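# Move glass beaker from door-side rack to window-side bench

## Task

Lift the beaker from the drying rack on the shelved bench by the door, then set it upright, opening facing up, on the work surface of the shelved bench by the window. The task fails if the beaker ever touches the floor, if it breaks (a drop of more than a few centimetres or a hard knock can break it), or if the robot tips over or is left tilted.

## Robot and tools

ROBOT. TidyBot++ is a mobile base 0.54 m long, 0.50 m wide and 0.38 m tall on four powered casters. It carries one seven-joint arm with a two-finger gripper. The shoulder sits 0.12 m ahead of the base centre, 0.68 m above the floor. Segment lengths: upper arm 0.42 m, forearm 0.31 m, hand 0.31 m. At the start the arm is folded with the hand pointing down, reaching up to 0.08 m past the base front, elbow up to 1.15 m high. Cameras: base_camera (pinhole, 644x364) and wrist_camera (fisheye, 644x476, looks along the hand).

FRAMES. Base frame: origin on the floor below the base centre, x forward, y left, z up, metres. hand_pose is reported here as the point between the finger pads; the hand's own z axis runs out along the fingers, and the fingers close along its y axis. Odometry frame: the base frame as it was at scene start. base_odometry counts wheel rotation only (slip shows as travel); heading in rad, left positive, -3.142 to 3.142. base_tilt is in degrees, forward and right positive. Both have about 1 degree of fixed error plus noise.

move. Performs one action; every key except cameras and blocking belongs to the action, and its motions begin together.
- base: an object of relative offsets, measured along the base's axes at the moment the command begins: translate_m (metres, forward +, -2 to 2), strafe_m (metres, left +, -2 to 2), rotate_rad (radians, counter-clockwise from above +, -6.3 to 6.3). Keys may be combined. A base move is cut off after 14 s.
- joints: an object of absolute angles in radians by name. joint_1_rad, joint_3_rad, joint_5_rad, joint_7_rad take any angle and go the short way (send steps under half a turn). joint_2_rad -2.249 to 2.249 (0 = upper arm vertical, + leans forward); joint_4_rad -2.579 to 2.579 (0 = straight, negative bends forward when joint_3_rad is 3.14); joint_6_rad -2.099 to 2.099 (negative bends hand forward). joint_1_rad positive is clockwise from above, opposite to heading. joint_7_rad at 1.57 with hand down opens fingers left-right. gripper_pos is absolute, 0 fully open to 1 fully closed; finger gap is roughly 85 x (1 - gripper_pos) mm.
- target: a single list of seven numbers [x, y, z, qw, qx, qy, qz], an absolute hand pose in the base frame (metres, then a quaternion). With target, joints may only contain gripper_pos.
- speeds: caps for this action only: translate_m or strafe_m 0.05 to 0.5 m/s (name only one if both are driven), rotate_rad 0.1 to 1.57 rad/s, gripper_pos.
- cameras: list of base_camera, wrist_camera or all; [] gives no images.
- blocking: true or omitted returns when everything is at rest; false returns within about 0.5 s while motion continues, and wait(0) then shows it under "earlier move".
An unknown key makes the call invalid; an out-of-range value gets it refused. A move with no action just reports state and images.

wait: seconds 0 to 10, plus cameras; returns early once running moves settle. stop: brakes all your running motions (cameras optional); braked motions report "stopped" and may keep pressing. zoom_image: camera plus region [x0, y0, x1, y1] in pixels from the top-left, at most 504 by 504, on that camera's latest image. finished_scene: scene integer; ends the scene for good, and the goal must then hold with no help from the robot.

RESULT LINES. "move" reads done or the worst status. base_status, joint_status, hand_status give each motion's outcome: done, moving, off_target (resting away from target, maybe still pushing), stopped, contact_stop, time_out, not_followed, torque_fault, limit_stop_at_motor_heat. hand_pose is the measured hand; hand_target is where joint targets would put it. joint_positions, motor_effort (percent of max, peak in brackets), Motor temperatures, base_odometry, base_tilt, on_its_own (unrequested robot behaviour), pictures (image order). "joint command not followed" or "pose unreachable" with "cause:" means a check withheld arm targets. Warnings: ARM HIT, MOTOR HOT, OVER-TEMPERATURE FAULT. After a refused call, or an unrequested stop (contact_stop, time_out, torque fault), later move, wait and finished_scene calls in the same reply are skipped.

PRACTICE. hand done means within 10 mm and 2 degrees; most target moves stop a few cm off, so correct by adding (wanted - measured) to the last target. To keep a loaded hand still, resend hand_target, not hand_pose. The arm sags under load and is uncompensated. Hand-down reach tops out near 0.94 m height, close to the base. Low forward poses near the base can end far off or hit the base; nothing prevents arm-base contact. A gripper closing on an object reports off_target at the contact reading. The arm neither slows nor avoids obstacles. Time keeps running while you think.

AVOID. Letting the beaker hit the floor, drop more than a few cm, or get knocked. Squeezing hard while it still rests on something, swinging it fast, or pulling or twisting on the grip. Driving or turning while the arm is snagged above about 0.6 m, reaching far out or sweeping sideways when extended (tip risk; back away or retract to right it). Torque faults (limits 104.5 N m for joints 1-4, 51.3 for 5-7) freeze the arm 10 s. Motors at 60 °C warn, at 75 °C the arm sinks for 30-60 s. A blocked base or joint keeps pushing until given a new target. Occasionally a loose object gets nudged by itself.

Each tool is called after ">>>" by a JSON object that holds its "name" and its "arguments", one argument or row to a line.

## Session

>>> {"name": "move", "arguments": {

}}

Scene clock: 0.00 s.
Motor temperatures (°C): [29 37 31 29 45 38 49]
base_odometry: x=+0.000 y=+0.000 heading=+0.000
base_tilt: forward=+0.5 right=-0.6
base_status: not commanded
joint_positions: joint_1_rad=+0.015 joint_2_rad=-0.301 joint_3_rad=+3.092 joint_4_rad=-2.554 joint_5_rad=+0.005 joint_6_rad=-0.869 joint_7_rad=+1.563 gripper_pos=+0.000
joint_status: not commanded
motor_effort: joint_1_rad=+1 joint_2_rad=-3 joint_3_rad=+1 joint_4_rad=+12 joint_5_rad=+0 joint_6_rad=+0 joint_7_rad=+0
hand_pose: x=+0.2441 y=+0.0026 z=+0.5741 quat_wxyz=(+0.009, +1.000, +0.014, +0.010) (m; base frame)
hand_target: x=+0.2434 y=+0.0026 z=+0.5738 quat_wxyz=(+0.009, +1.000, +0.014, +0.010) (m; base frame)
hand_status: not commanded
pictures: base_camera, wrist_camera

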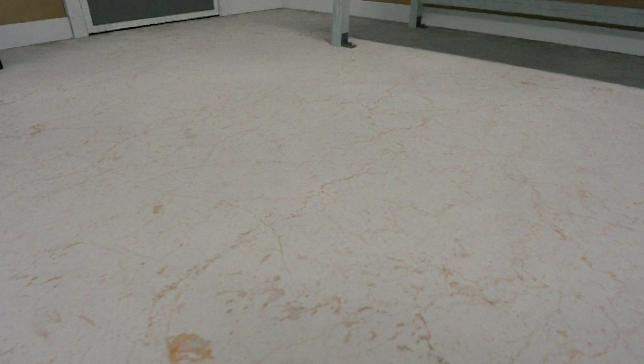

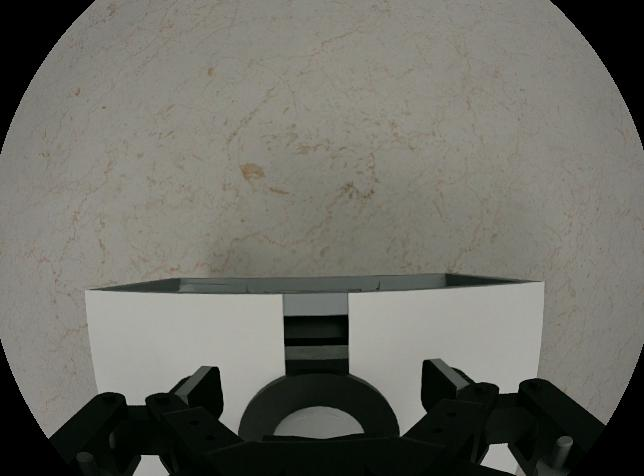

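>>> {"name": "move", "arguments": {
  "joints": {"joint_1_rad": 0.0, "joint_2_rad": -0.5, "joint_3_rad": 3.1416, "joint_4_rad": -1.9, "joint_5_rad": 0.0, "joint_6_rad": -0.3, "joint_7_rad": 1.57}
}}

Scene clock: 8.63 s.
Motor temperatures (°C): [29 37 31 29 45 38 49]
move: done
base_odometry: x=+0.000 y=+0.000 heading=+0.000
base_tilt: forward=+0.5 right=-0.6
base_status: not commanded
joint_positions: joint_1_rad=+0.015 joint_2_rad=-0.477 joint_3_rad=+3.126 joint_4_rad=-1.910 joint_5_rad=+0.005 joint_6_rad=-0.390 joint_7_rad=+1.563 gripper_pos=+0.000
joint_status: all done
motor_effort: joint_1_rad=+1(2) joint_2_rad=-5(8) joint_3_rad=+0(1) joint_4_rad=+19(19) joint_5_rad=+0(1) joint_6_rad=+9(9) joint_7_rad=+0(1)
hand_pose: x=+0.5386 y=+0.0030 z=+1.0213 quat_wxyz=(+0.003, +0.790, +0.000, +0.613) (m; base frame)
hand_target: x=+0.5358 y=+0.0013 z=+1.0644 quat_wxyz=(+0.000, +0.751, +0.000, +0.660) (m; base frame)
hand_status: not commanded
pictures: base_camera, wrist_camera

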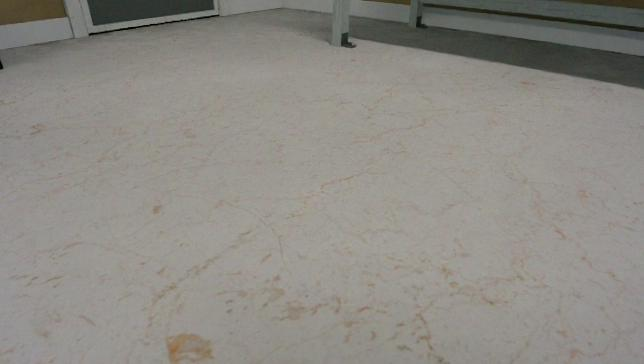

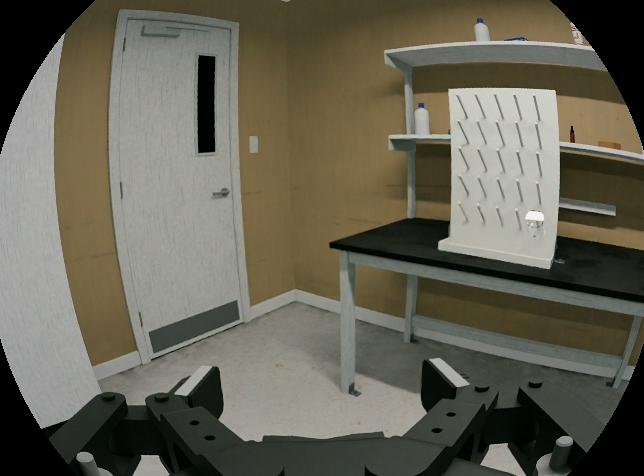

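>>> {"name": "zoom_image", "arguments": {
  "camera": "wrist_camera",
  "region": [430, 80, 640, 280]
}}

>>> {"name": "zoom_image", "arguments": {
  "camera": "wrist_camera",
  "region": [490, 180, 590, 270]
}}

Scaled by 2.400.

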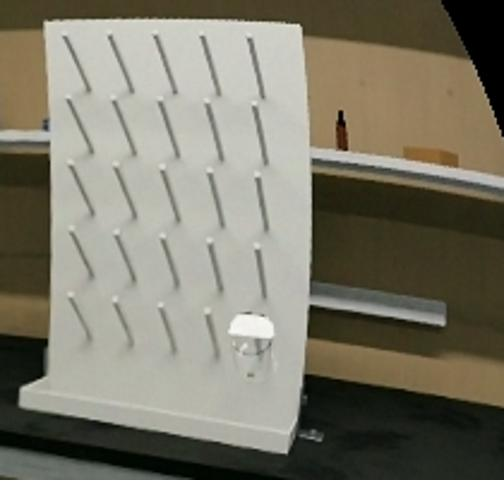

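Scaled by 5.040.

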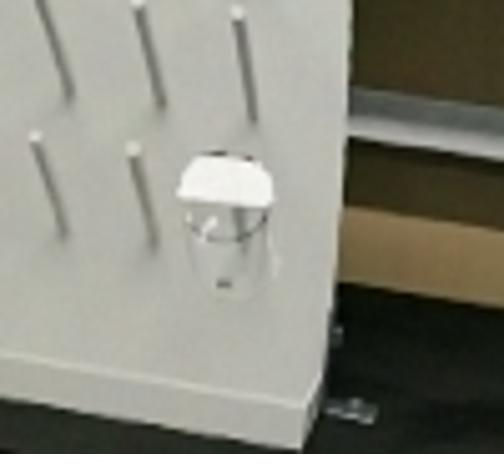

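>>> {"name": "move", "arguments": {
  "joints": {"joint_1_rad": 0.9}
}}

>>> {"name": "move", "arguments": {
  "joints": {"joint_1_rad": 1.8},
  "cameras": ["wrist_camera"]
}}

>>> {"name": "move", "arguments": {
  "joints": {"joint_1_rad": 2.7},
  "cameras": ["wrist_camera"]
}}

Scene clock: 15.67 s.
Motor temperatures (°C): [29 37 31 29 45 38 49]
move: done
base_odometry: x=+0.000 y=+0.000 heading=+0.000
base_tilt: forward=+0.6 right=-0.6
base_status: not commanded
joint_positions: joint_1_rad=+0.887 joint_2_rad=-0.477 joint_3_rad=+3.131 joint_4_rad=-1.910 joint_5_rad=+0.005 joint_6_rad=-0.385 joint_7_rad=+1.563 gripper_pos=+0.000
joint_status: all done
motor_effort: joint_1_rad=+1(2) joint_2_rad=-5(6) joint_3_rad=+1(2) joint_4_rad=+19(20) joint_5_rad=+0(1) joint_6_rad=+9(9) joint_7_rad=+0(1)
hand_pose: x=+0.3893 y=-0.3214 z=+1.0226 quat_wxyz=(+0.263, +0.714, -0.335, +0.556) (m; base frame)
hand_target: x=+0.3791 y=-0.3256 z=+1.0644 quat_wxyz=(+0.287, +0.676, -0.327, +0.594) (m; base frame)
hand_status: not commanded
pictures: base_camera, wrist_camera

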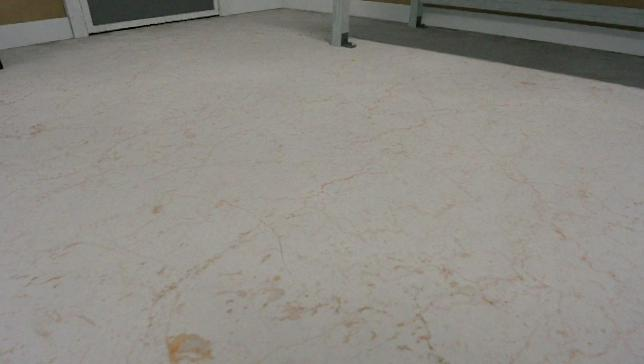

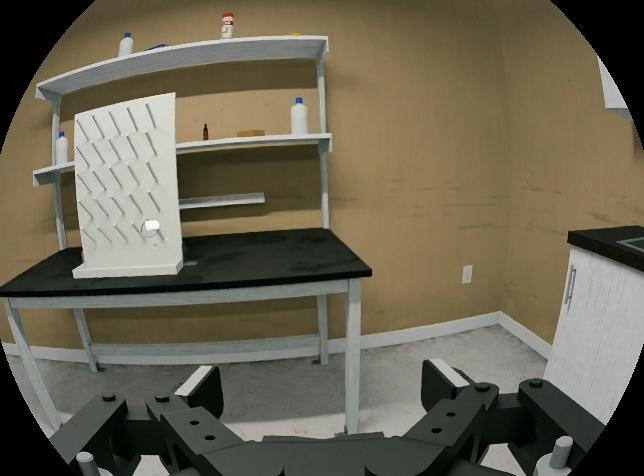

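Scene clock: 17.83 s.
Motor temperatures (°C): [29 37 31 29 45 38 49]
move: done
base_odometry: x=+0.000 y=+0.000 heading=+0.000
base_tilt: forward=+0.6 right=-0.6
base_status: not commanded
joint_positions: joint_1_rad=+1.787 joint_2_rad=-0.477 joint_3_rad=+3.133 joint_4_rad=-1.910 joint_5_rad=+0.005 joint_6_rad=-0.385 joint_7_rad=+1.563 gripper_pos=+0.000
joint_status: all done
motor_effort: joint_1_rad=+2(3) joint_2_rad=-6(6) joint_3_rad=+0(2) joint_4_rad=+19(20) joint_5_rad=+0(1) joint_6_rad=+8(9) joint_7_rad=+0(1)
hand_pose: x=+0.0342 y=-0.4113 z=+1.0227 quat_wxyz=(+0.478, +0.496, -0.613, +0.386) (m; base frame)
hand_target: x=+0.0256 y=-0.4062 z=+1.0644 quat_wxyz=(+0.517, +0.467, -0.589, +0.410) (m; base frame)
hand_status: not commanded
pictures: wrist_camera

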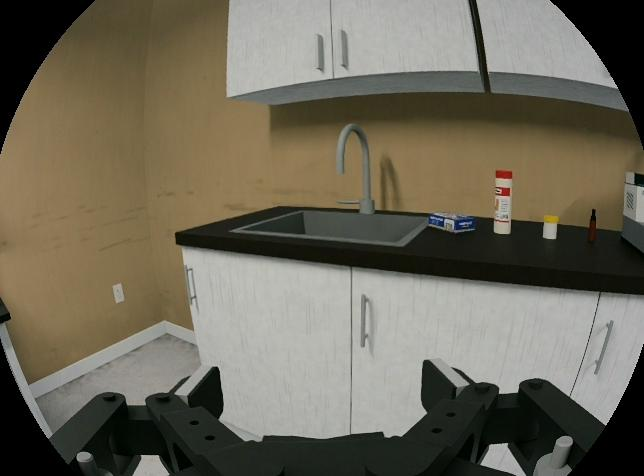

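Scene clock: 20.00 s.
Motor temperatures (°C): [29 37 31 29 45 38 49]
move: done
base_odometry: x=+0.000 y=+0.000 heading=+0.000
base_tilt: forward=+0.5 right=-0.6
base_status: not commanded
joint_positions: joint_1_rad=+2.687 joint_2_rad=-0.477 joint_3_rad=+3.134 joint_4_rad=-1.910 joint_5_rad=+0.005 joint_6_rad=-0.385 joint_7_rad=+1.563 gripper_pos=+0.000
joint_status: all done
motor_effort: joint_1_rad=+1(2) joint_2_rad=-5(6) joint_3_rad=+0(1) joint_4_rad=+19(20) joint_5_rad=-1(1) joint_6_rad=+8(9) joint_7_rad=+0(1)
hand_pose: x=-0.2562 y=-0.1888 z=+1.0228 quat_wxyz=(+0.599, +0.180, -0.768, +0.140) (m; base frame)
hand_target: x=-0.2572 y=-0.1793 z=+1.0644 quat_wxyz=(+0.644, +0.164, -0.733, +0.145) (m; base frame)
hand_status: not commanded
pictures: wrist_camera

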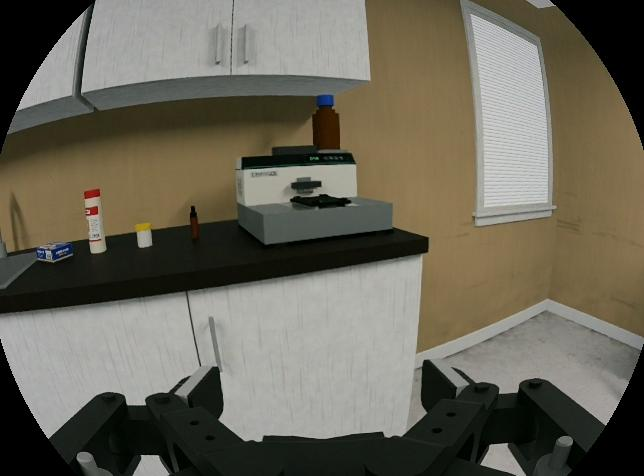

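>>> {"name": "move", "arguments": {
  "joints": {"joint_1_rad": -2.7},
  "cameras": ["wrist_camera"]
}}

>>> {"name": "move", "arguments": {
  "joints": {"joint_1_rad": -1.8},
  "cameras": ["wrist_camera"]
}}

>>> {"name": "move", "arguments": {
  "joints": {"joint_1_rad": -0.9},
  "cameras": ["wrist_camera"]
}}

Scene clock: 24.17 s.
Motor temperatures (°C): [29 37 31 29 45 38 49]
move: done
base_odometry: x=+0.000 y=+0.000 heading=+0.000
base_tilt: forward=+0.5 right=-0.6
base_status: not commanded
joint_positions: joint_1_rad=+3.570 joint_2_rad=-0.477 joint_3_rad=+3.135 joint_4_rad=-1.910 joint_5_rad=+0.005 joint_6_rad=-0.385 joint_7_rad=+1.563 gripper_pos=+0.000
joint_status: all done
motor_effort: joint_1_rad=+0(3) joint_2_rad=-5(6) joint_3_rad=+0(1) joint_4_rad=+19(20) joint_5_rad=+0(1) joint_6_rad=+8(9) joint_7_rad=-1(1)
hand_pose: x=-0.2649 y=+0.1704 z=+1.0228 quat_wxyz=(+0.601, -0.166, -0.771, -0.130) (m; base frame)
hand_target: x=-0.2584 y=+0.1769 z=+1.0644 quat_wxyz=(+0.644, -0.165, -0.733, -0.144) (m; base frame)
hand_status: not commanded
pictures: wrist_camera

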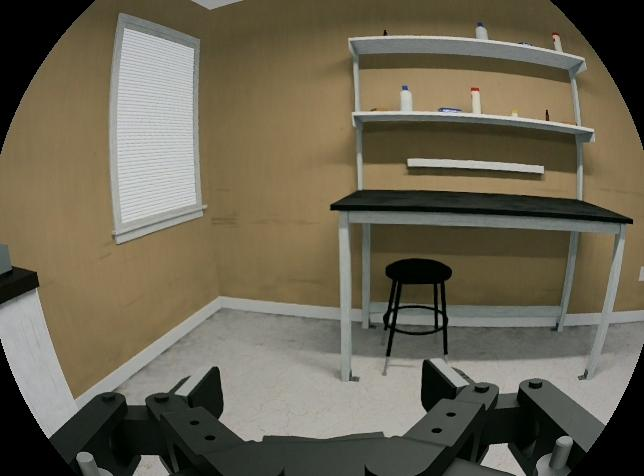

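Scene clock: 26.33 s.
Motor temperatures (°C): [29 37 31 29 45 38 49]
move: done
base_odometry: x=+0.000 y=+0.000 heading=+0.000
base_tilt: forward=+0.5 right=-0.6
base_status: not commanded
joint_positions: joint_1_rad=+4.470 joint_2_rad=-0.477 joint_3_rad=+3.135 joint_4_rad=-1.910 joint_5_rad=+0.005 joint_6_rad=-0.385 joint_7_rad=+1.563 gripper_pos=+0.000
joint_status: all done
motor_effort: joint_1_rad=+1(2) joint_2_rad=-5(6) joint_3_rad=+0(1) joint_4_rad=+19(20) joint_5_rad=-1(1) joint_6_rad=+8(9) joint_7_rad=-1(1)
hand_pose: x=+0.0141 y=+0.4067 z=+1.0229 quat_wxyz=(+0.485, -0.485, -0.622, -0.378) (m; base frame)
hand_target: x=+0.0230 y=+0.4056 z=+1.0644 quat_wxyz=(+0.517, -0.467, -0.588, -0.410) (m; base frame)
hand_status: not commanded
pictures: wrist_camera

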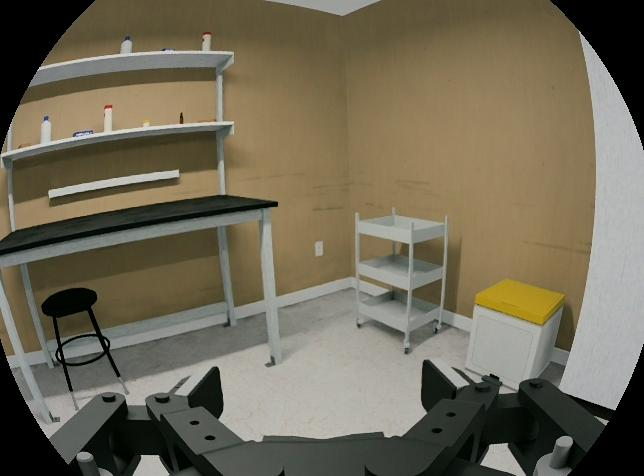

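Scene clock: 28.50 s.
Motor temperatures (°C): [29 37 31 29 45 38 49]
move: done
base_odometry: x=+0.000 y=+0.000 heading=+0.000
base_tilt: forward=+0.5 right=-0.6
base_status: not commanded
joint_positions: joint_1_rad=+5.370 joint_2_rad=-0.477 joint_3_rad=+3.135 joint_4_rad=-1.910 joint_5_rad=+0.005 joint_6_rad=-0.385 joint_7_rad=+1.563 gripper_pos=+0.000
joint_status: all done
motor_effort: joint_1_rad=+1(3) joint_2_rad=-5(6) joint_3_rad=+0(1) joint_4_rad=+19(20) joint_5_rad=+0(1) joint_6_rad=+8(9) joint_7_rad=-1(1)
hand_pose: x=+0.3725 y=+0.3349 z=+1.0229 quat_wxyz=(+0.272, -0.707, -0.349, -0.551) (m; base frame)
hand_target: x=+0.3770 y=+0.3273 z=+1.0644 quat_wxyz=(+0.287, -0.677, -0.327, -0.594) (m; base frame)
hand_status: not commanded
pictures: wrist_camera

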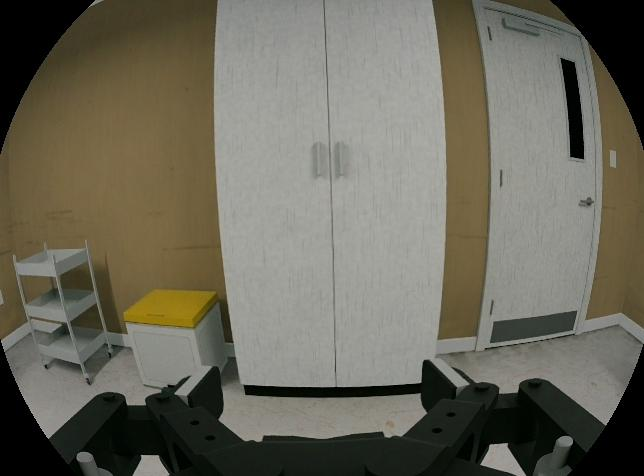

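>>> {"name": "move", "arguments": {
  "base": {"translate_m": 0.55, "strafe_m": -0.05, "rotate_rad": -0.65},
  "joints": {"joint_1_rad": 0.0}
}}

Scene clock: 77.30 s.
Motor temperatures (°C): [29 37 31 30 45 38 49]
move: done
base_odometry: x=+0.550 y=-0.050 heading=-0.651
base_tilt: forward=+0.6 right=-0.6
base_status: done
joint_positions: joint_1_rad=+6.269 joint_2_rad=-0.482 joint_3_rad=+3.141 joint_4_rad=-1.909 joint_5_rad=+0.005 joint_6_rad=-0.382 joint_7_rad=+1.563 gripper_pos=+0.000
joint_status: all done
motor_effort: joint_1_rad=+0(3) joint_2_rad=-4(8) joint_3_rad=+0(4) joint_4_rad=+19(20) joint_5_rad=+0(1) joint_6_rad=+9(9) joint_7_rad=+0(1)
hand_pose: x=+0.5374 y=+0.0070 z=+1.0259 quat_wxyz=(+0.005, -0.786, -0.004, -0.618) (m; base frame)
hand_target: x=+0.5358 y=+0.0013 z=+1.0644 quat_wxyz=(+0.000, -0.751, +0.000, -0.660) (m; base frame)
hand_status: not commanded
pictures: base_camera, wrist_camera

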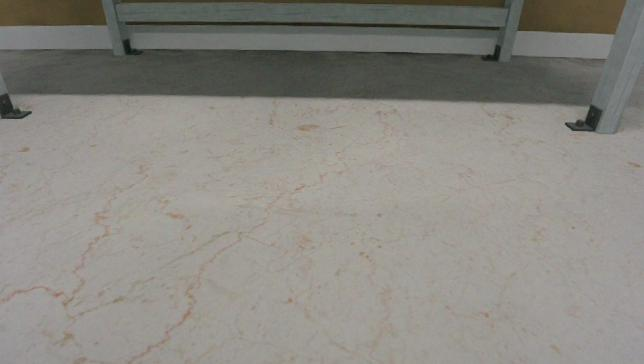

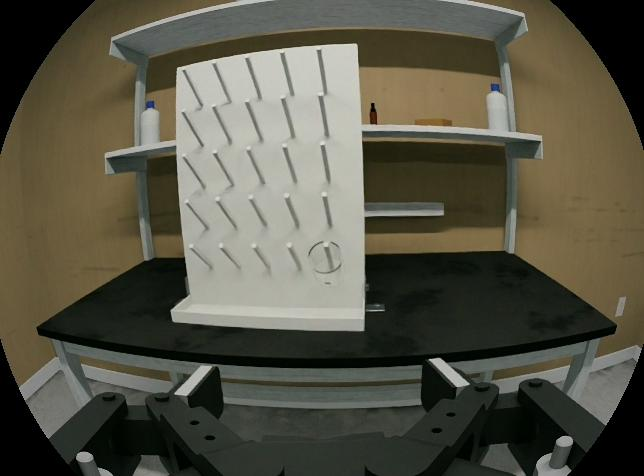

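>>> {"name": "zoom_image", "arguments": {
  "camera": "wrist_camera",
  "region": [260, 190, 400, 340]
}}

>>> {"name": "zoom_image", "arguments": {
  "camera": "wrist_camera",
  "region": [160, 30, 400, 340]
}}

Scaled by 3.360.

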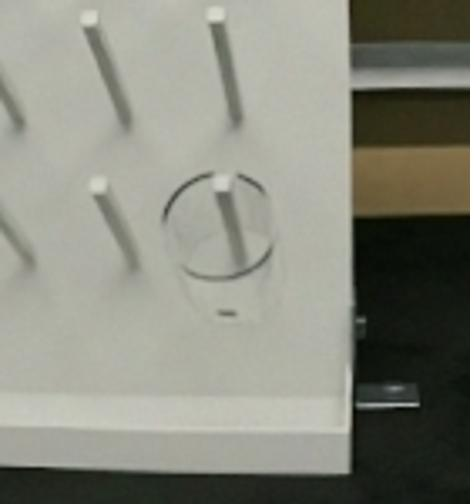

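Scaled by 1.626.

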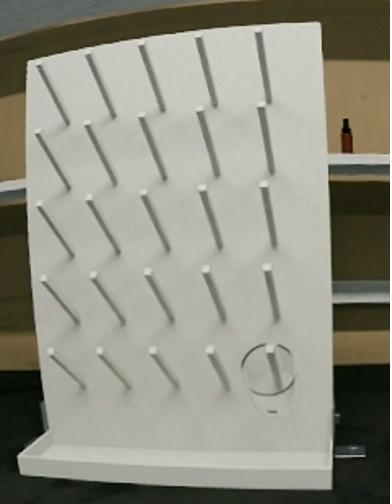

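>>> {"name": "move", "arguments": {
  "base": {"translate_m": 0.25, "strafe_m": -0.5},
  "joints": {"joint_1_rad": -0.8}
}}

Scene clock: 97.93 s.
Motor temperatures (°C): [29 37 31 30 45 38 49]
move: done
base_odometry: x=+0.446 y=-0.600 heading=-0.650
base_tilt: forward=+0.5 right=-0.6
base_status: done
joint_positions: joint_1_rad=+5.497 joint_2_rad=-0.485 joint_3_rad=+3.141 joint_4_rad=-1.909 joint_5_rad=+0.005 joint_6_rad=-0.382 joint_7_rad=+1.563 gripper_pos=+0.000
joint_status: all done
motor_effort: joint_1_rad=+1(2) joint_2_rad=-4(7) joint_3_rad=+0(2) joint_4_rad=+19(20) joint_5_rad=+0(1) joint_6_rad=+9(9) joint_7_rad=+0(1)
hand_pose: x=+0.4134 y=+0.2962 z=+1.0270 quat_wxyz=(+0.237, -0.726, -0.299, -0.572) (m; base frame)
hand_target: x=+0.4084 y=+0.2999 z=+1.0644 quat_wxyz=(+0.257, -0.692, -0.292, -0.608) (m; base frame)
hand_status: not commanded
pictures: base_camera, wrist_camera

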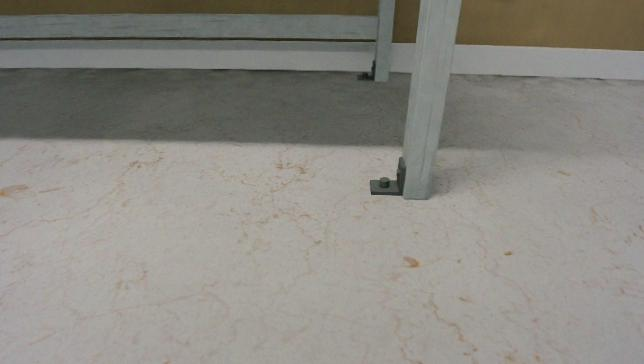

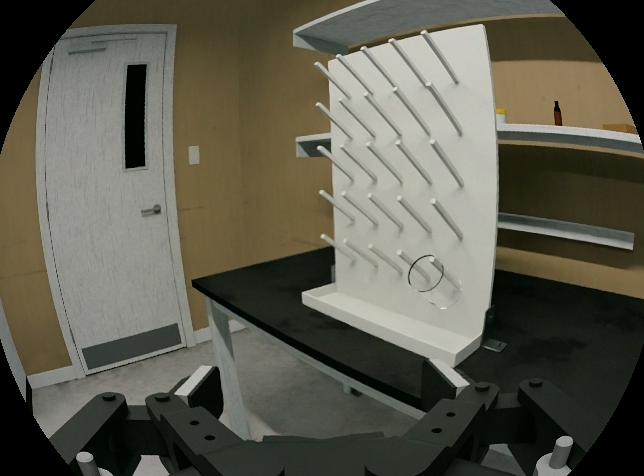

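>>> {"name": "zoom_image", "arguments": {
  "camera": "wrist_camera",
  "region": [380, 220, 510, 370]
}}

>>> {"name": "zoom_image", "arguments": {
  "camera": "wrist_camera",
  "region": [300, 20, 510, 370]
}}

Scaled by 3.360.

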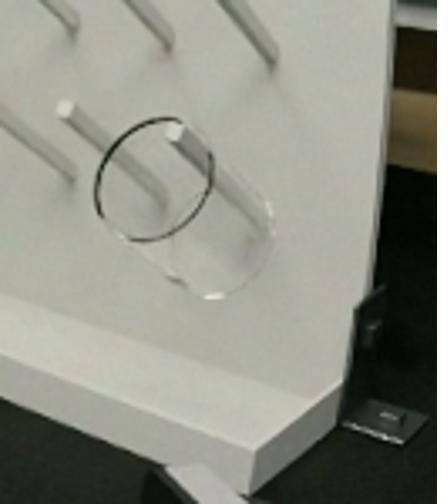

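Scaled by 1.440.

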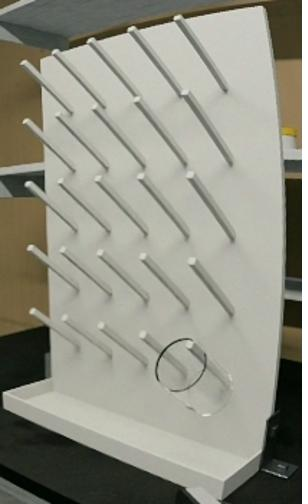

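>>> {"name": "move", "arguments": {
  "base": {"translate_m": 0.34, "strafe_m": 0.03},
  "joints": {"joint_1_rad": 0.0, "joint_2_rad": 0.0, "joint_3_rad": 3.1416, "joint_4_rad": -1.576, "joint_5_rad": -1.571, "joint_6_rad": -1.571, "joint_7_rad": 1.484},
  "speeds": {"translate_m": 0.3}
}}

Scene clock: 178.37 s.
Motor temperatures (°C): [29 37 31 30 45 38 49]
move: done
base_odometry: x=+0.735 y=-0.782 heading=-0.650
base_tilt: forward=+0.6 right=-0.6
base_status: done
joint_positions: joint_1_rad=+6.271 joint_2_rad=-0.035 joint_3_rad=+3.141 joint_4_rad=-1.589 joint_5_rad=-1.502 joint_6_rad=-1.504 joint_7_rad=+1.553 gripper_pos=+0.000
joint_status: all done
motor_effort: joint_1_rad=+1(2) joint_2_rad=-14(17) joint_3_rad=+1(2) joint_4_rad=+15(21) joint_5_rad=-9(9) joint_6_rad=+0(10) joint_7_rad=+0(2)
hand_pose: x=+0.4357 y=+0.3151 z=+1.0869 quat_wxyz=(+0.683, -0.730, +0.019, -0.020) (m; base frame)
hand_target: x=+0.4333 y=+0.3123 z=+1.1014 quat_wxyz=(+0.706, -0.706, +0.032, +0.033) (m; base frame)
hand_status: not commanded
pictures: base_camera, wrist_camera

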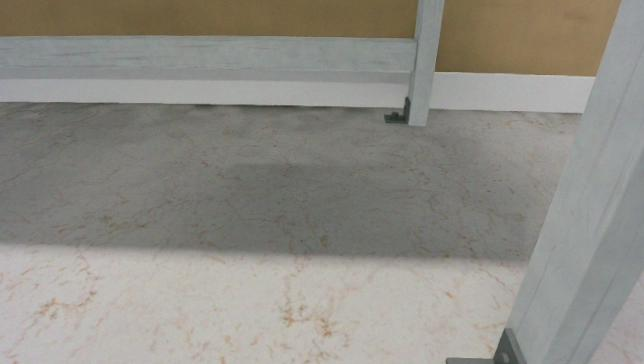

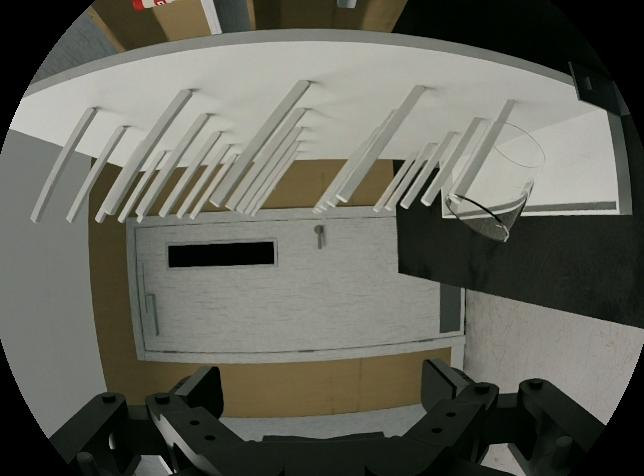

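>>> {"name": "zoom_image", "arguments": {
  "camera": "wrist_camera",
  "region": [380, 60, 640, 280]
}}

Scaled by 1.938.

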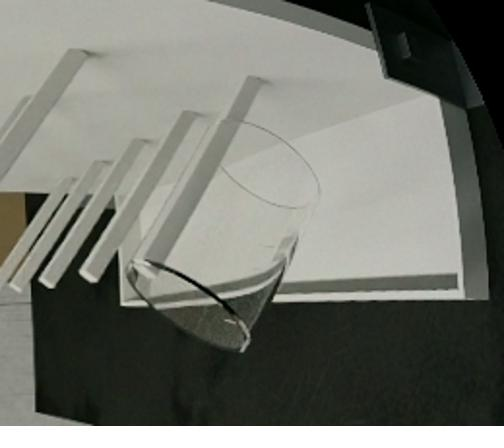

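>>> {"name": "move", "arguments": {
  "joints": {"joint_1_rad": 0.0, "joint_2_rad": 0.52, "joint_3_rad": 3.1416, "joint_4_rad": -1.576, "joint_5_rad": -1.61, "joint_6_rad": -1.61, "joint_7_rad": 1.42},
  "cameras": ["wrist_camera"]
}}

Scene clock: 195.90 s.
Motor temperatures (°C): [29 37 31 30 45 38 49]
move: done
base_odometry: x=+0.735 y=-0.782 heading=-0.650
base_tilt: forward=+0.6 right=-0.6
base_status: not commanded
joint_positions: joint_1_rad=+6.271 joint_2_rad=+0.476 joint_3_rad=+3.141 joint_4_rad=-1.586 joint_5_rad=-1.544 joint_6_rad=-1.534 joint_7_rad=+1.490 gripper_pos=+0.000
joint_status: all done
motor_effort: joint_1_rad=+1(2) joint_2_rad=-29(31) joint_3_rad=-3(4) joint_4_rad=+13(16) joint_5_rad=-9(9) joint_6_rad=-4(5) joint_7_rad=+0(1)
hand_pose: x=+0.5913 y=+0.3179 z=+0.8952 quat_wxyz=(+0.665, -0.691, +0.206, +0.193) (m; base frame)
hand_target: x=+0.5958 y=+0.3118 z=+0.9063 quat_wxyz=(+0.683, -0.651, +0.223, +0.245) (m; base frame)
hand_status: not commanded
pictures: wrist_camera

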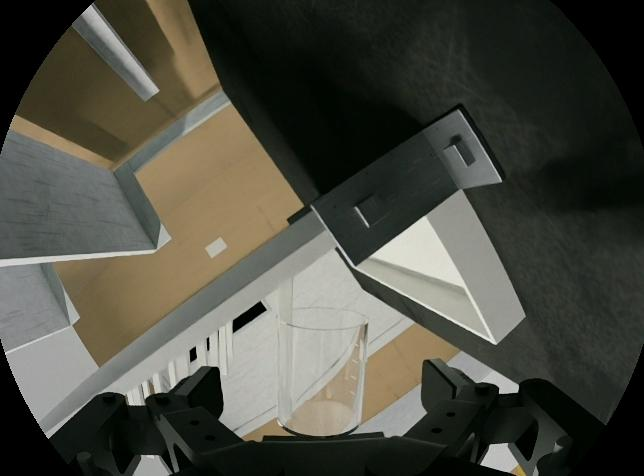

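>>> {"name": "zoom_image", "arguments": {
  "camera": "wrist_camera",
  "region": [200, 280, 460, 470]
}}

Scaled by 1.938.

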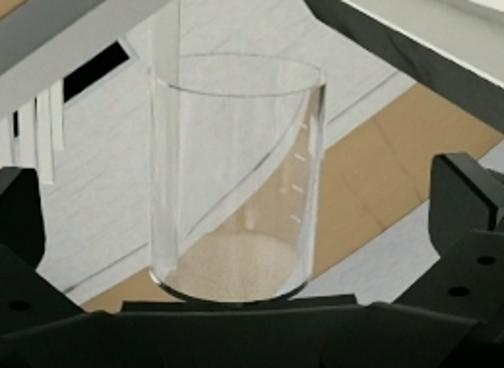

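>>> {"name": "move", "arguments": {
  "joints": {"joint_1_rad": 0.0, "joint_2_rad": 0.407, "joint_3_rad": 3.1416, "joint_4_rad": -1.666, "joint_5_rad": -1.637, "joint_6_rad": -1.647, "joint_7_rad": 1.351},
  "cameras": ["wrist_camera"]
}}

Scene clock: 215.63 s.
Motor temperatures (°C): [29 37 31 30 45 38 49]
move: done
base_odometry: x=+0.735 y=-0.782 heading=-0.650
base_tilt: forward=+0.6 right=-0.6
base_status: not commanded
joint_positions: joint_1_rad=+6.271 joint_2_rad=+0.439 joint_3_rad=+3.141 joint_4_rad=-1.645 joint_5_rad=-1.571 joint_6_rad=-1.572 joint_7_rad=+1.422 gripper_pos=+0.000
joint_status: all done
motor_effort: joint_1_rad=+1(2) joint_2_rad=-27(30) joint_3_rad=-2(4) joint_4_rad=+13(14) joint_5_rad=-8(9) joint_6_rad=-5(5) joint_7_rad=-1(2)
hand_pose: x=+0.5676 y=+0.3180 z=+0.9087 quat_wxyz=(+0.667, -0.670, +0.225, +0.235) (m; base frame)
hand_target: x=+0.5504 y=+0.3107 z=+0.9466 quat_wxyz=(+0.688, -0.634, +0.225, +0.272) (m; base frame)
hand_status: not commanded
pictures: wrist_camera

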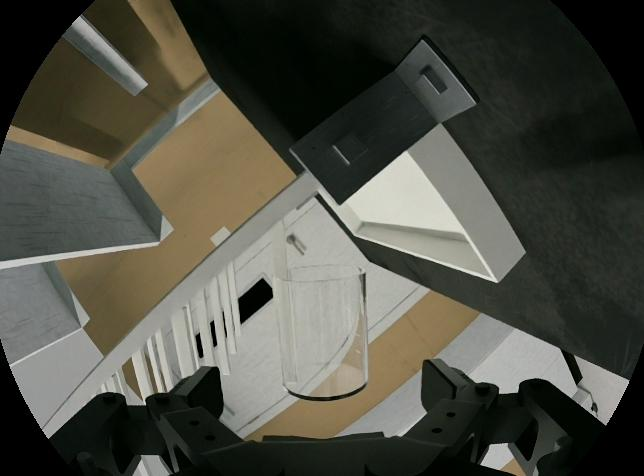

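>>> {"name": "move", "arguments": {
  "joints": {"joint_1_rad": 0.0, "joint_2_rad": 0.331, "joint_3_rad": 3.1416, "joint_4_rad": -1.696, "joint_5_rad": -1.637, "joint_6_rad": -1.647, "joint_7_rad": 1.351},
  "cameras": ["wrist_camera"]
}}

Scene clock: 218.53 s.
Motor temperatures (°C): [29 37 31 30 45 38 49]
move: done
base_odometry: x=+0.735 y=-0.782 heading=-0.650
base_tilt: forward=+0.6 right=-0.6
base_status: not commanded
joint_positions: joint_1_rad=+6.271 joint_2_rad=+0.361 joint_3_rad=+3.141 joint_4_rad=-1.673 joint_5_rad=-1.574 joint_6_rad=-1.577 joint_7_rad=+1.420 gripper_pos=+0.000
joint_status: all done
motor_effort: joint_1_rad=+0(2) joint_2_rad=-25(30) joint_3_rad=-2(3) joint_4_rad=+13(14) joint_5_rad=-8(9) joint_6_rad=-4(5) joint_7_rad=+0(1)
hand_pose: x=+0.5436 y=+0.3177 z=+0.9368 quat_wxyz=(+0.674, -0.674, +0.207, +0.220) (m; base frame)
hand_target: x=+0.5259 y=+0.3107 z=+0.9704 quat_wxyz=(+0.693, -0.640, +0.209, +0.257) (m; base frame)
hand_status: not commanded
pictures: wrist_camera

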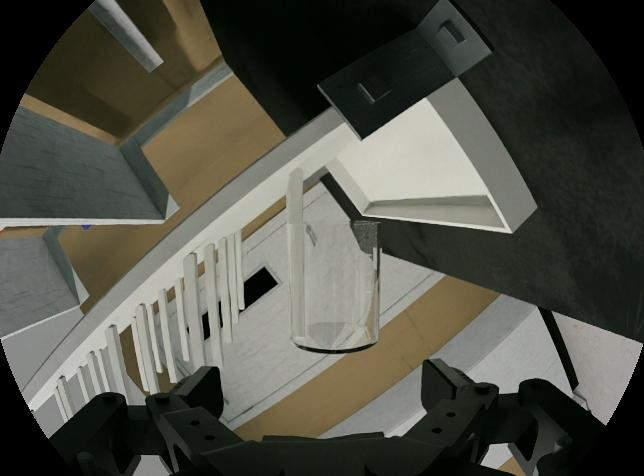

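>>> {"name": "zoom_image", "arguments": {
  "camera": "wrist_camera",
  "region": [180, 80, 460, 400]
}}

Scaled by 1.575.

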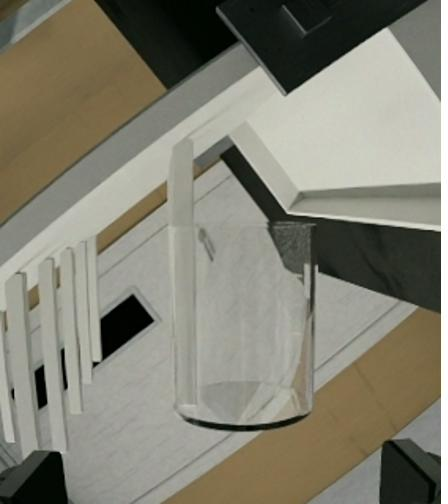

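>>> {"name": "zoom_image", "arguments": {
  "camera": "wrist_camera",
  "region": [160, 130, 400, 370]
}}

>>> {"name": "zoom_image", "arguments": {
  "camera": "wrist_camera",
  "region": [20, 200, 260, 440]
}}

Scaled by 2.100.

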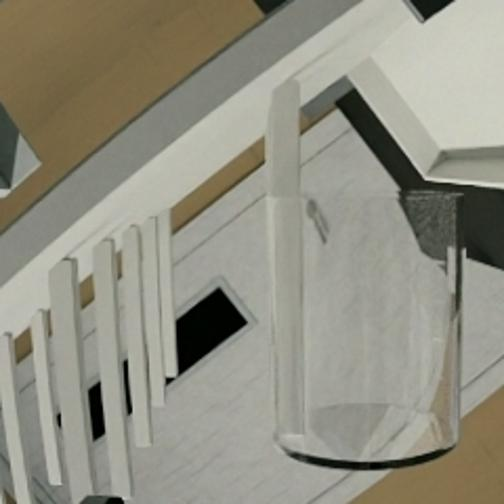

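Scaled by 2.100.

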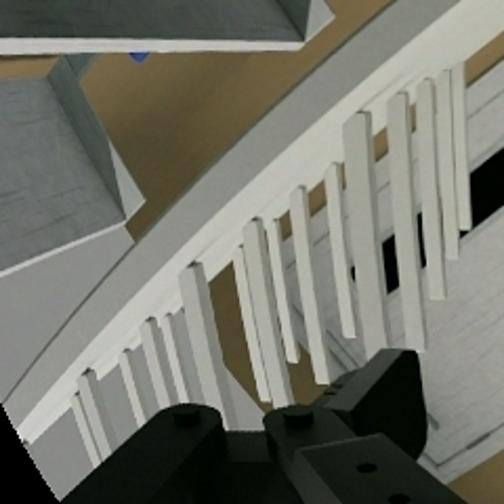

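>>> {"name": "move", "arguments": {
  "base": {"strafe_m": 0.03},
  "speeds": {"strafe_m": 0.1}
}}

>>> {"name": "zoom_image", "arguments": {
  "camera": "wrist_camera",
  "region": [160, 130, 400, 370]
}}

>>> {"name": "zoom_image", "arguments": {
  "camera": "wrist_camera",
  "region": [20, 200, 260, 440]
}}

Scene clock: 271.60 s.
Motor temperatures (°C): [29 38 31 30 45 38 49]
move: done
base_odometry: x=+0.754 y=-0.758 heading=-0.651
base_tilt: forward=+0.6 right=-0.6
base_status: done
joint_positions: joint_1_rad=+6.277 joint_2_rad=+0.361 joint_3_rad=+3.141 joint_4_rad=-1.674 joint_5_rad=-1.574 joint_6_rad=-1.578 joint_7_rad=+1.420 gripper_pos=+0.000
joint_status: not commanded
motor_effort: joint_1_rad=+0(4) joint_2_rad=-26(26) joint_3_rad=-2(4) joint_4_rad=+13(14) joint_5_rad=-8(9) joint_6_rad=-4(4) joint_7_rad=+0(1)
hand_pose: x=+0.5454 y=+0.3151 z=+0.9370 quat_wxyz=(+0.675, -0.673, +0.209, +0.218) (m; base frame)
hand_target: x=+0.5259 y=+0.3107 z=+0.9704 quat_wxyz=(+0.693, -0.640, +0.209, +0.257) (m; base frame)
hand_status: not commanded
pictures: base_camera, wrist_camera

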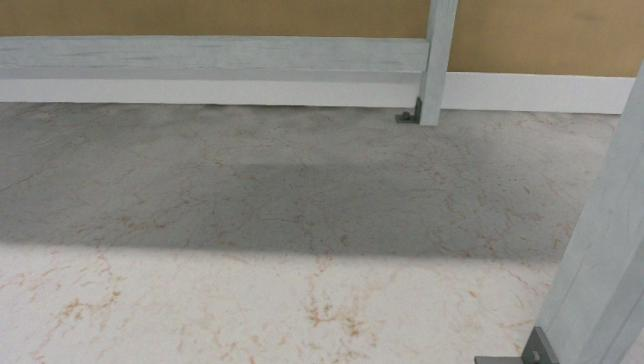

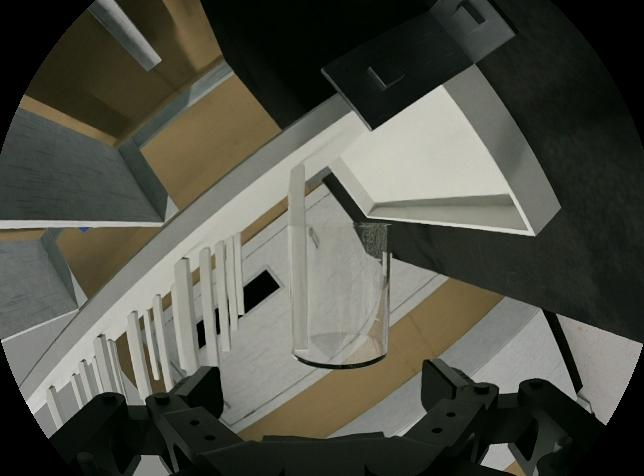

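Scaled by 2.100.

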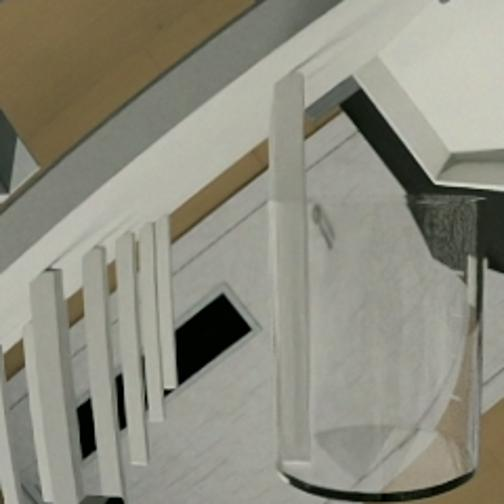

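Scaled by 2.100.

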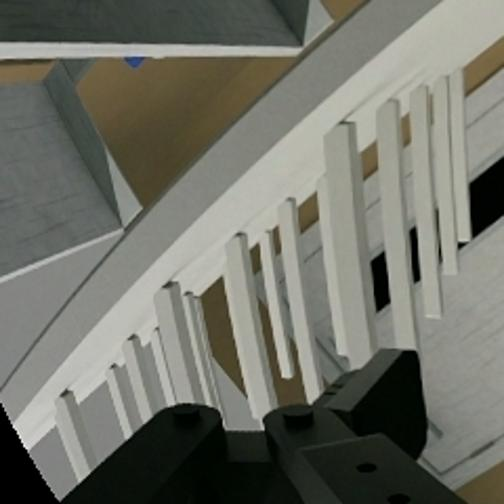

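>>> {"name": "zoom_image", "arguments": {
  "camera": "wrist_camera",
  "region": [20, 330, 322, 476]
}}

>>> {"name": "zoom_image", "arguments": {
  "camera": "wrist_camera",
  "region": [322, 330, 624, 476]
}}

Scaled by 1.669.

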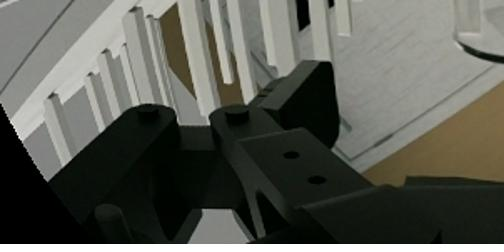

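Scaled by 1.669.

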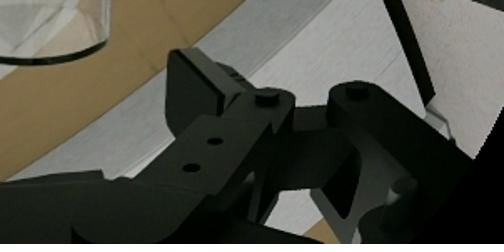

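>>> {"name": "move", "arguments": {
  "joints": {"joint_1_rad": 0.0, "joint_2_rad": 0.276, "joint_3_rad": 3.1416, "joint_4_rad": -1.931, "joint_5_rad": -1.737, "joint_6_rad": -1.571, "joint_7_rad": 1.531},
  "cameras": ["wrist_camera"]
}}

>>> {"name": "zoom_image", "arguments": {
  "camera": "wrist_camera",
  "region": [160, 150, 440, 430]
}}

Scene clock: 337.43 s.
Motor temperatures (°C): [29 38 31 30 45 38 49]
move: done
base_odometry: x=+0.754 y=-0.758 heading=-0.651
base_tilt: forward=+0.6 right=-0.6
base_status: not commanded
joint_positions: joint_1_rad=+6.277 joint_2_rad=+0.315 joint_3_rad=+3.141 joint_4_rad=-1.908 joint_5_rad=-1.671 joint_6_rad=-1.578 joint_7_rad=+1.467 gripper_pos=+0.000
joint_status: all done
motor_effort: joint_1_rad=+0(2) joint_2_rad=-22(26) joint_3_rad=-2(3) joint_4_rad=+12(14) joint_5_rad=-7(9) joint_6_rad=-5(6) joint_7_rad=+0(1)
hand_pose: x=+0.5145 y=+0.3133 z=+0.9174 quat_wxyz=(+0.690, -0.622, +0.266, +0.256) (m; base frame)
hand_target: x=+0.5173 y=+0.3080 z=+0.9416 quat_wxyz=(+0.721, -0.609, +0.251, +0.217) (m; base frame)
hand_status: not commanded
pictures: wrist_camera

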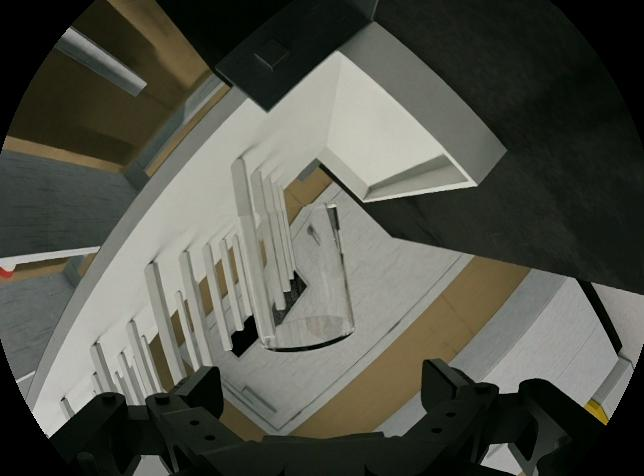

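Scaled by 1.800.

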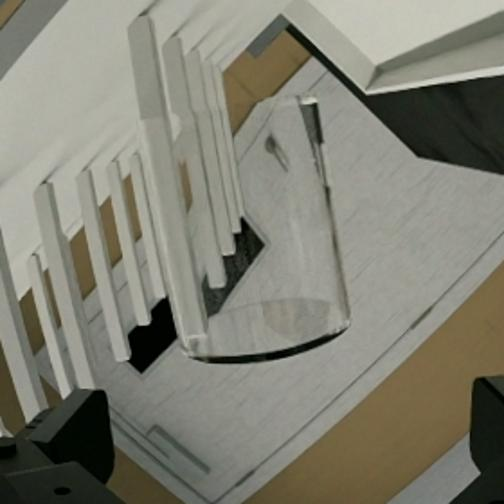

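>>> {"name": "move", "arguments": {
  "joints": {"joint_6_rad": -1.47, "joint_7_rad": 1.664},
  "cameras": ["wrist_camera"]
}}

>>> {"name": "zoom_image", "arguments": {
  "camera": "wrist_camera",
  "region": [160, 150, 440, 430]
}}

Scene clock: 341.03 s.
Motor temperatures (°C): [29 38 31 30 45 38 49]
move: done
base_odometry: x=+0.754 y=-0.758 heading=-0.651
base_tilt: forward=+0.6 right=-0.6
base_status: not commanded
joint_positions: joint_1_rad=+6.277 joint_2_rad=+0.312 joint_3_rad=+3.141 joint_4_rad=-1.908 joint_5_rad=-1.672 joint_6_rad=-1.499 joint_7_rad=+1.615 gripper_pos=+0.000
joint_status: all done
motor_effort: joint_1_rad=+1(2) joint_2_rad=-24(24) joint_3_rad=-2(3) joint_4_rad=+12(13) joint_5_rad=-7(8) joint_6_rad=-6(7) joint_7_rad=+0(1)
hand_pose: x=+0.5335 y=+0.3126 z=+0.9040 quat_wxyz=(+0.698, -0.649, +0.246, +0.178) (m; base frame)
hand_target: x=+0.5423 y=+0.3064 z=+0.9227 quat_wxyz=(+0.719, -0.635, +0.246, +0.138) (m; base frame)
hand_status: not commanded
pictures: wrist_camera

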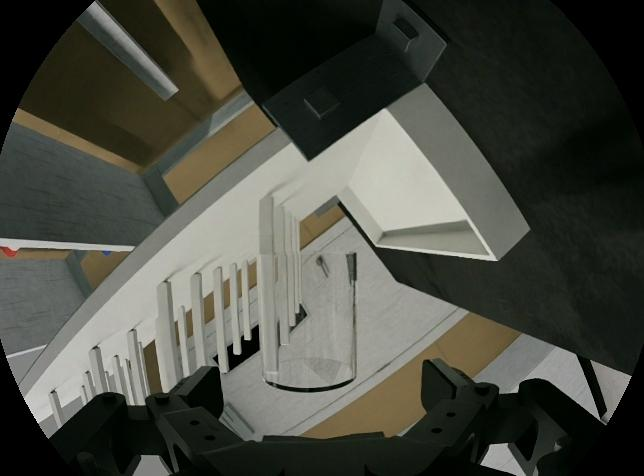

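Scaled by 1.800.

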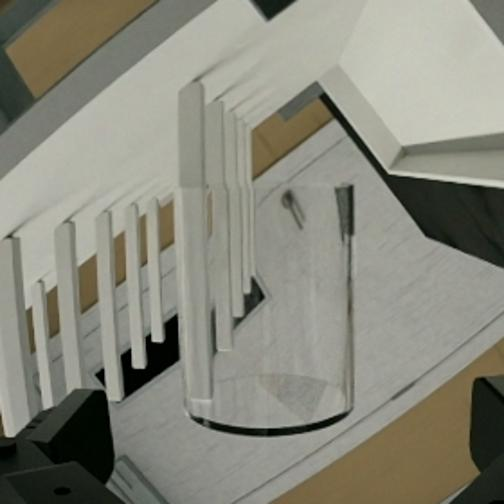

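>>> {"name": "move", "arguments": {
  "joints": {"joint_4_rad": -1.864},
  "cameras": ["wrist_camera"]
}}

>>> {"name": "zoom_image", "arguments": {
  "camera": "wrist_camera",
  "region": [160, 150, 440, 430]
}}

>>> {"name": "move", "arguments": {
  "base": {"strafe_m": 0.04},
  "speeds": {"strafe_m": 0.1},
  "cameras": ["wrist_camera"]
}}

>>> {"name": "zoom_image", "arguments": {
  "camera": "wrist_camera",
  "region": [160, 150, 440, 430]
}}

Scene clock: 355.90 s.
Motor temperatures (°C): [29 38 31 30 45 38 49]
move: done
base_odometry: x=+0.754 y=-0.758 heading=-0.651
base_tilt: forward=+0.6 right=-0.6
base_status: not commanded
joint_positions: joint_1_rad=+6.277 joint_2_rad=+0.311 joint_3_rad=+3.141 joint_4_rad=-1.869 joint_5_rad=-1.675 joint_6_rad=-1.499 joint_7_rad=+1.615 gripper_pos=+0.000
joint_status: all done
motor_effort: joint_1_rad=+1(2) joint_2_rad=-23(24) joint_3_rad=-2(2) joint_4_rad=+13(14) joint_5_rad=-7(8) joint_6_rad=-6(6) joint_7_rad=+0(1)
hand_pose: x=+0.5408 y=+0.3125 z=+0.9166 quat_wxyz=(+0.704, -0.651, +0.232, +0.165) (m; base frame)
hand_target: x=+0.5526 y=+0.3064 z=+0.9438 quat_wxyz=(+0.727, -0.639, +0.221, +0.116) (m; base frame)
hand_status: not commanded
pictures: wrist_camera

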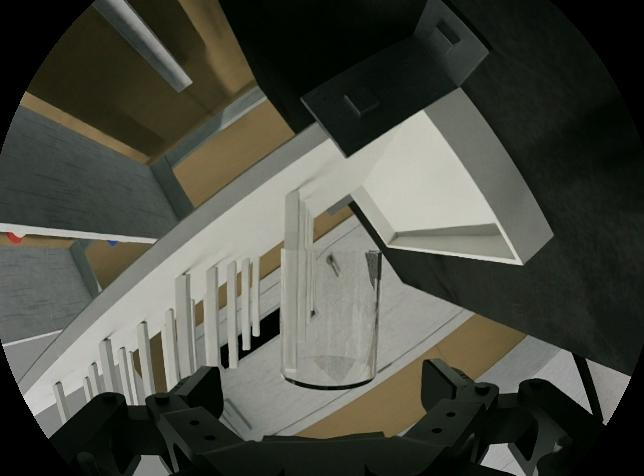

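Scaled by 1.800.

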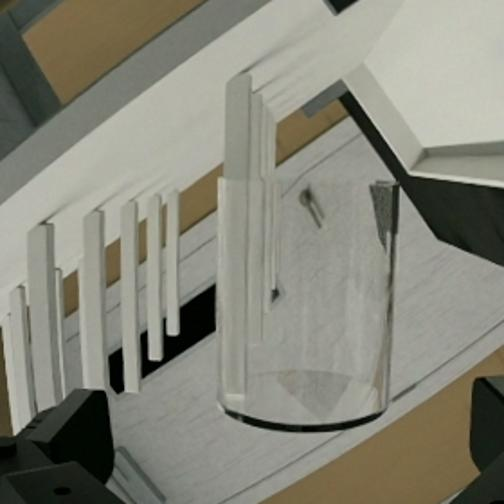

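Scene clock: 356.80 s.
Motor temperatures (°C): [29 38 31 30 45 38 49]
move: done
base_odometry: x=+0.779 y=-0.726 heading=-0.651
base_tilt: forward=+0.6 right=-0.6
base_status: done
joint_positions: joint_1_rad=+6.282 joint_2_rad=+0.311 joint_3_rad=+3.141 joint_4_rad=-1.869 joint_5_rad=-1.676 joint_6_rad=-1.499 joint_7_rad=+1.615 gripper_pos=+0.000
joint_status: not commanded
motor_effort: joint_1_rad=+0(3) joint_2_rad=-23(25) joint_3_rad=-1(3) joint_4_rad=+13(13) joint_5_rad=-7(8) joint_6_rad=-5(6) joint_7_rad=+0(1)
hand_pose: x=+0.5420 y=+0.3108 z=+0.9167 quat_wxyz=(+0.704, -0.651, +0.233, +0.163) (m; base frame)
hand_target: x=+0.5526 y=+0.3064 z=+0.9438 quat_wxyz=(+0.727, -0.639, +0.221, +0.116) (m; base frame)
hand_status: not commanded
pictures: wrist_camera

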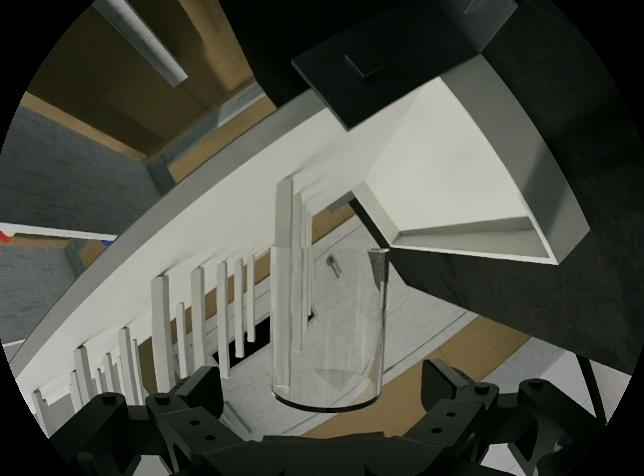

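Scaled by 1.800.

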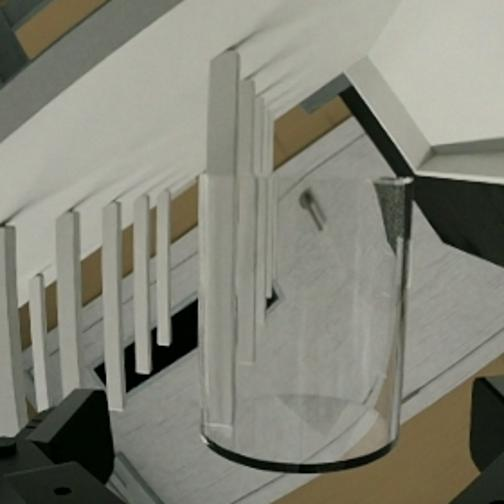

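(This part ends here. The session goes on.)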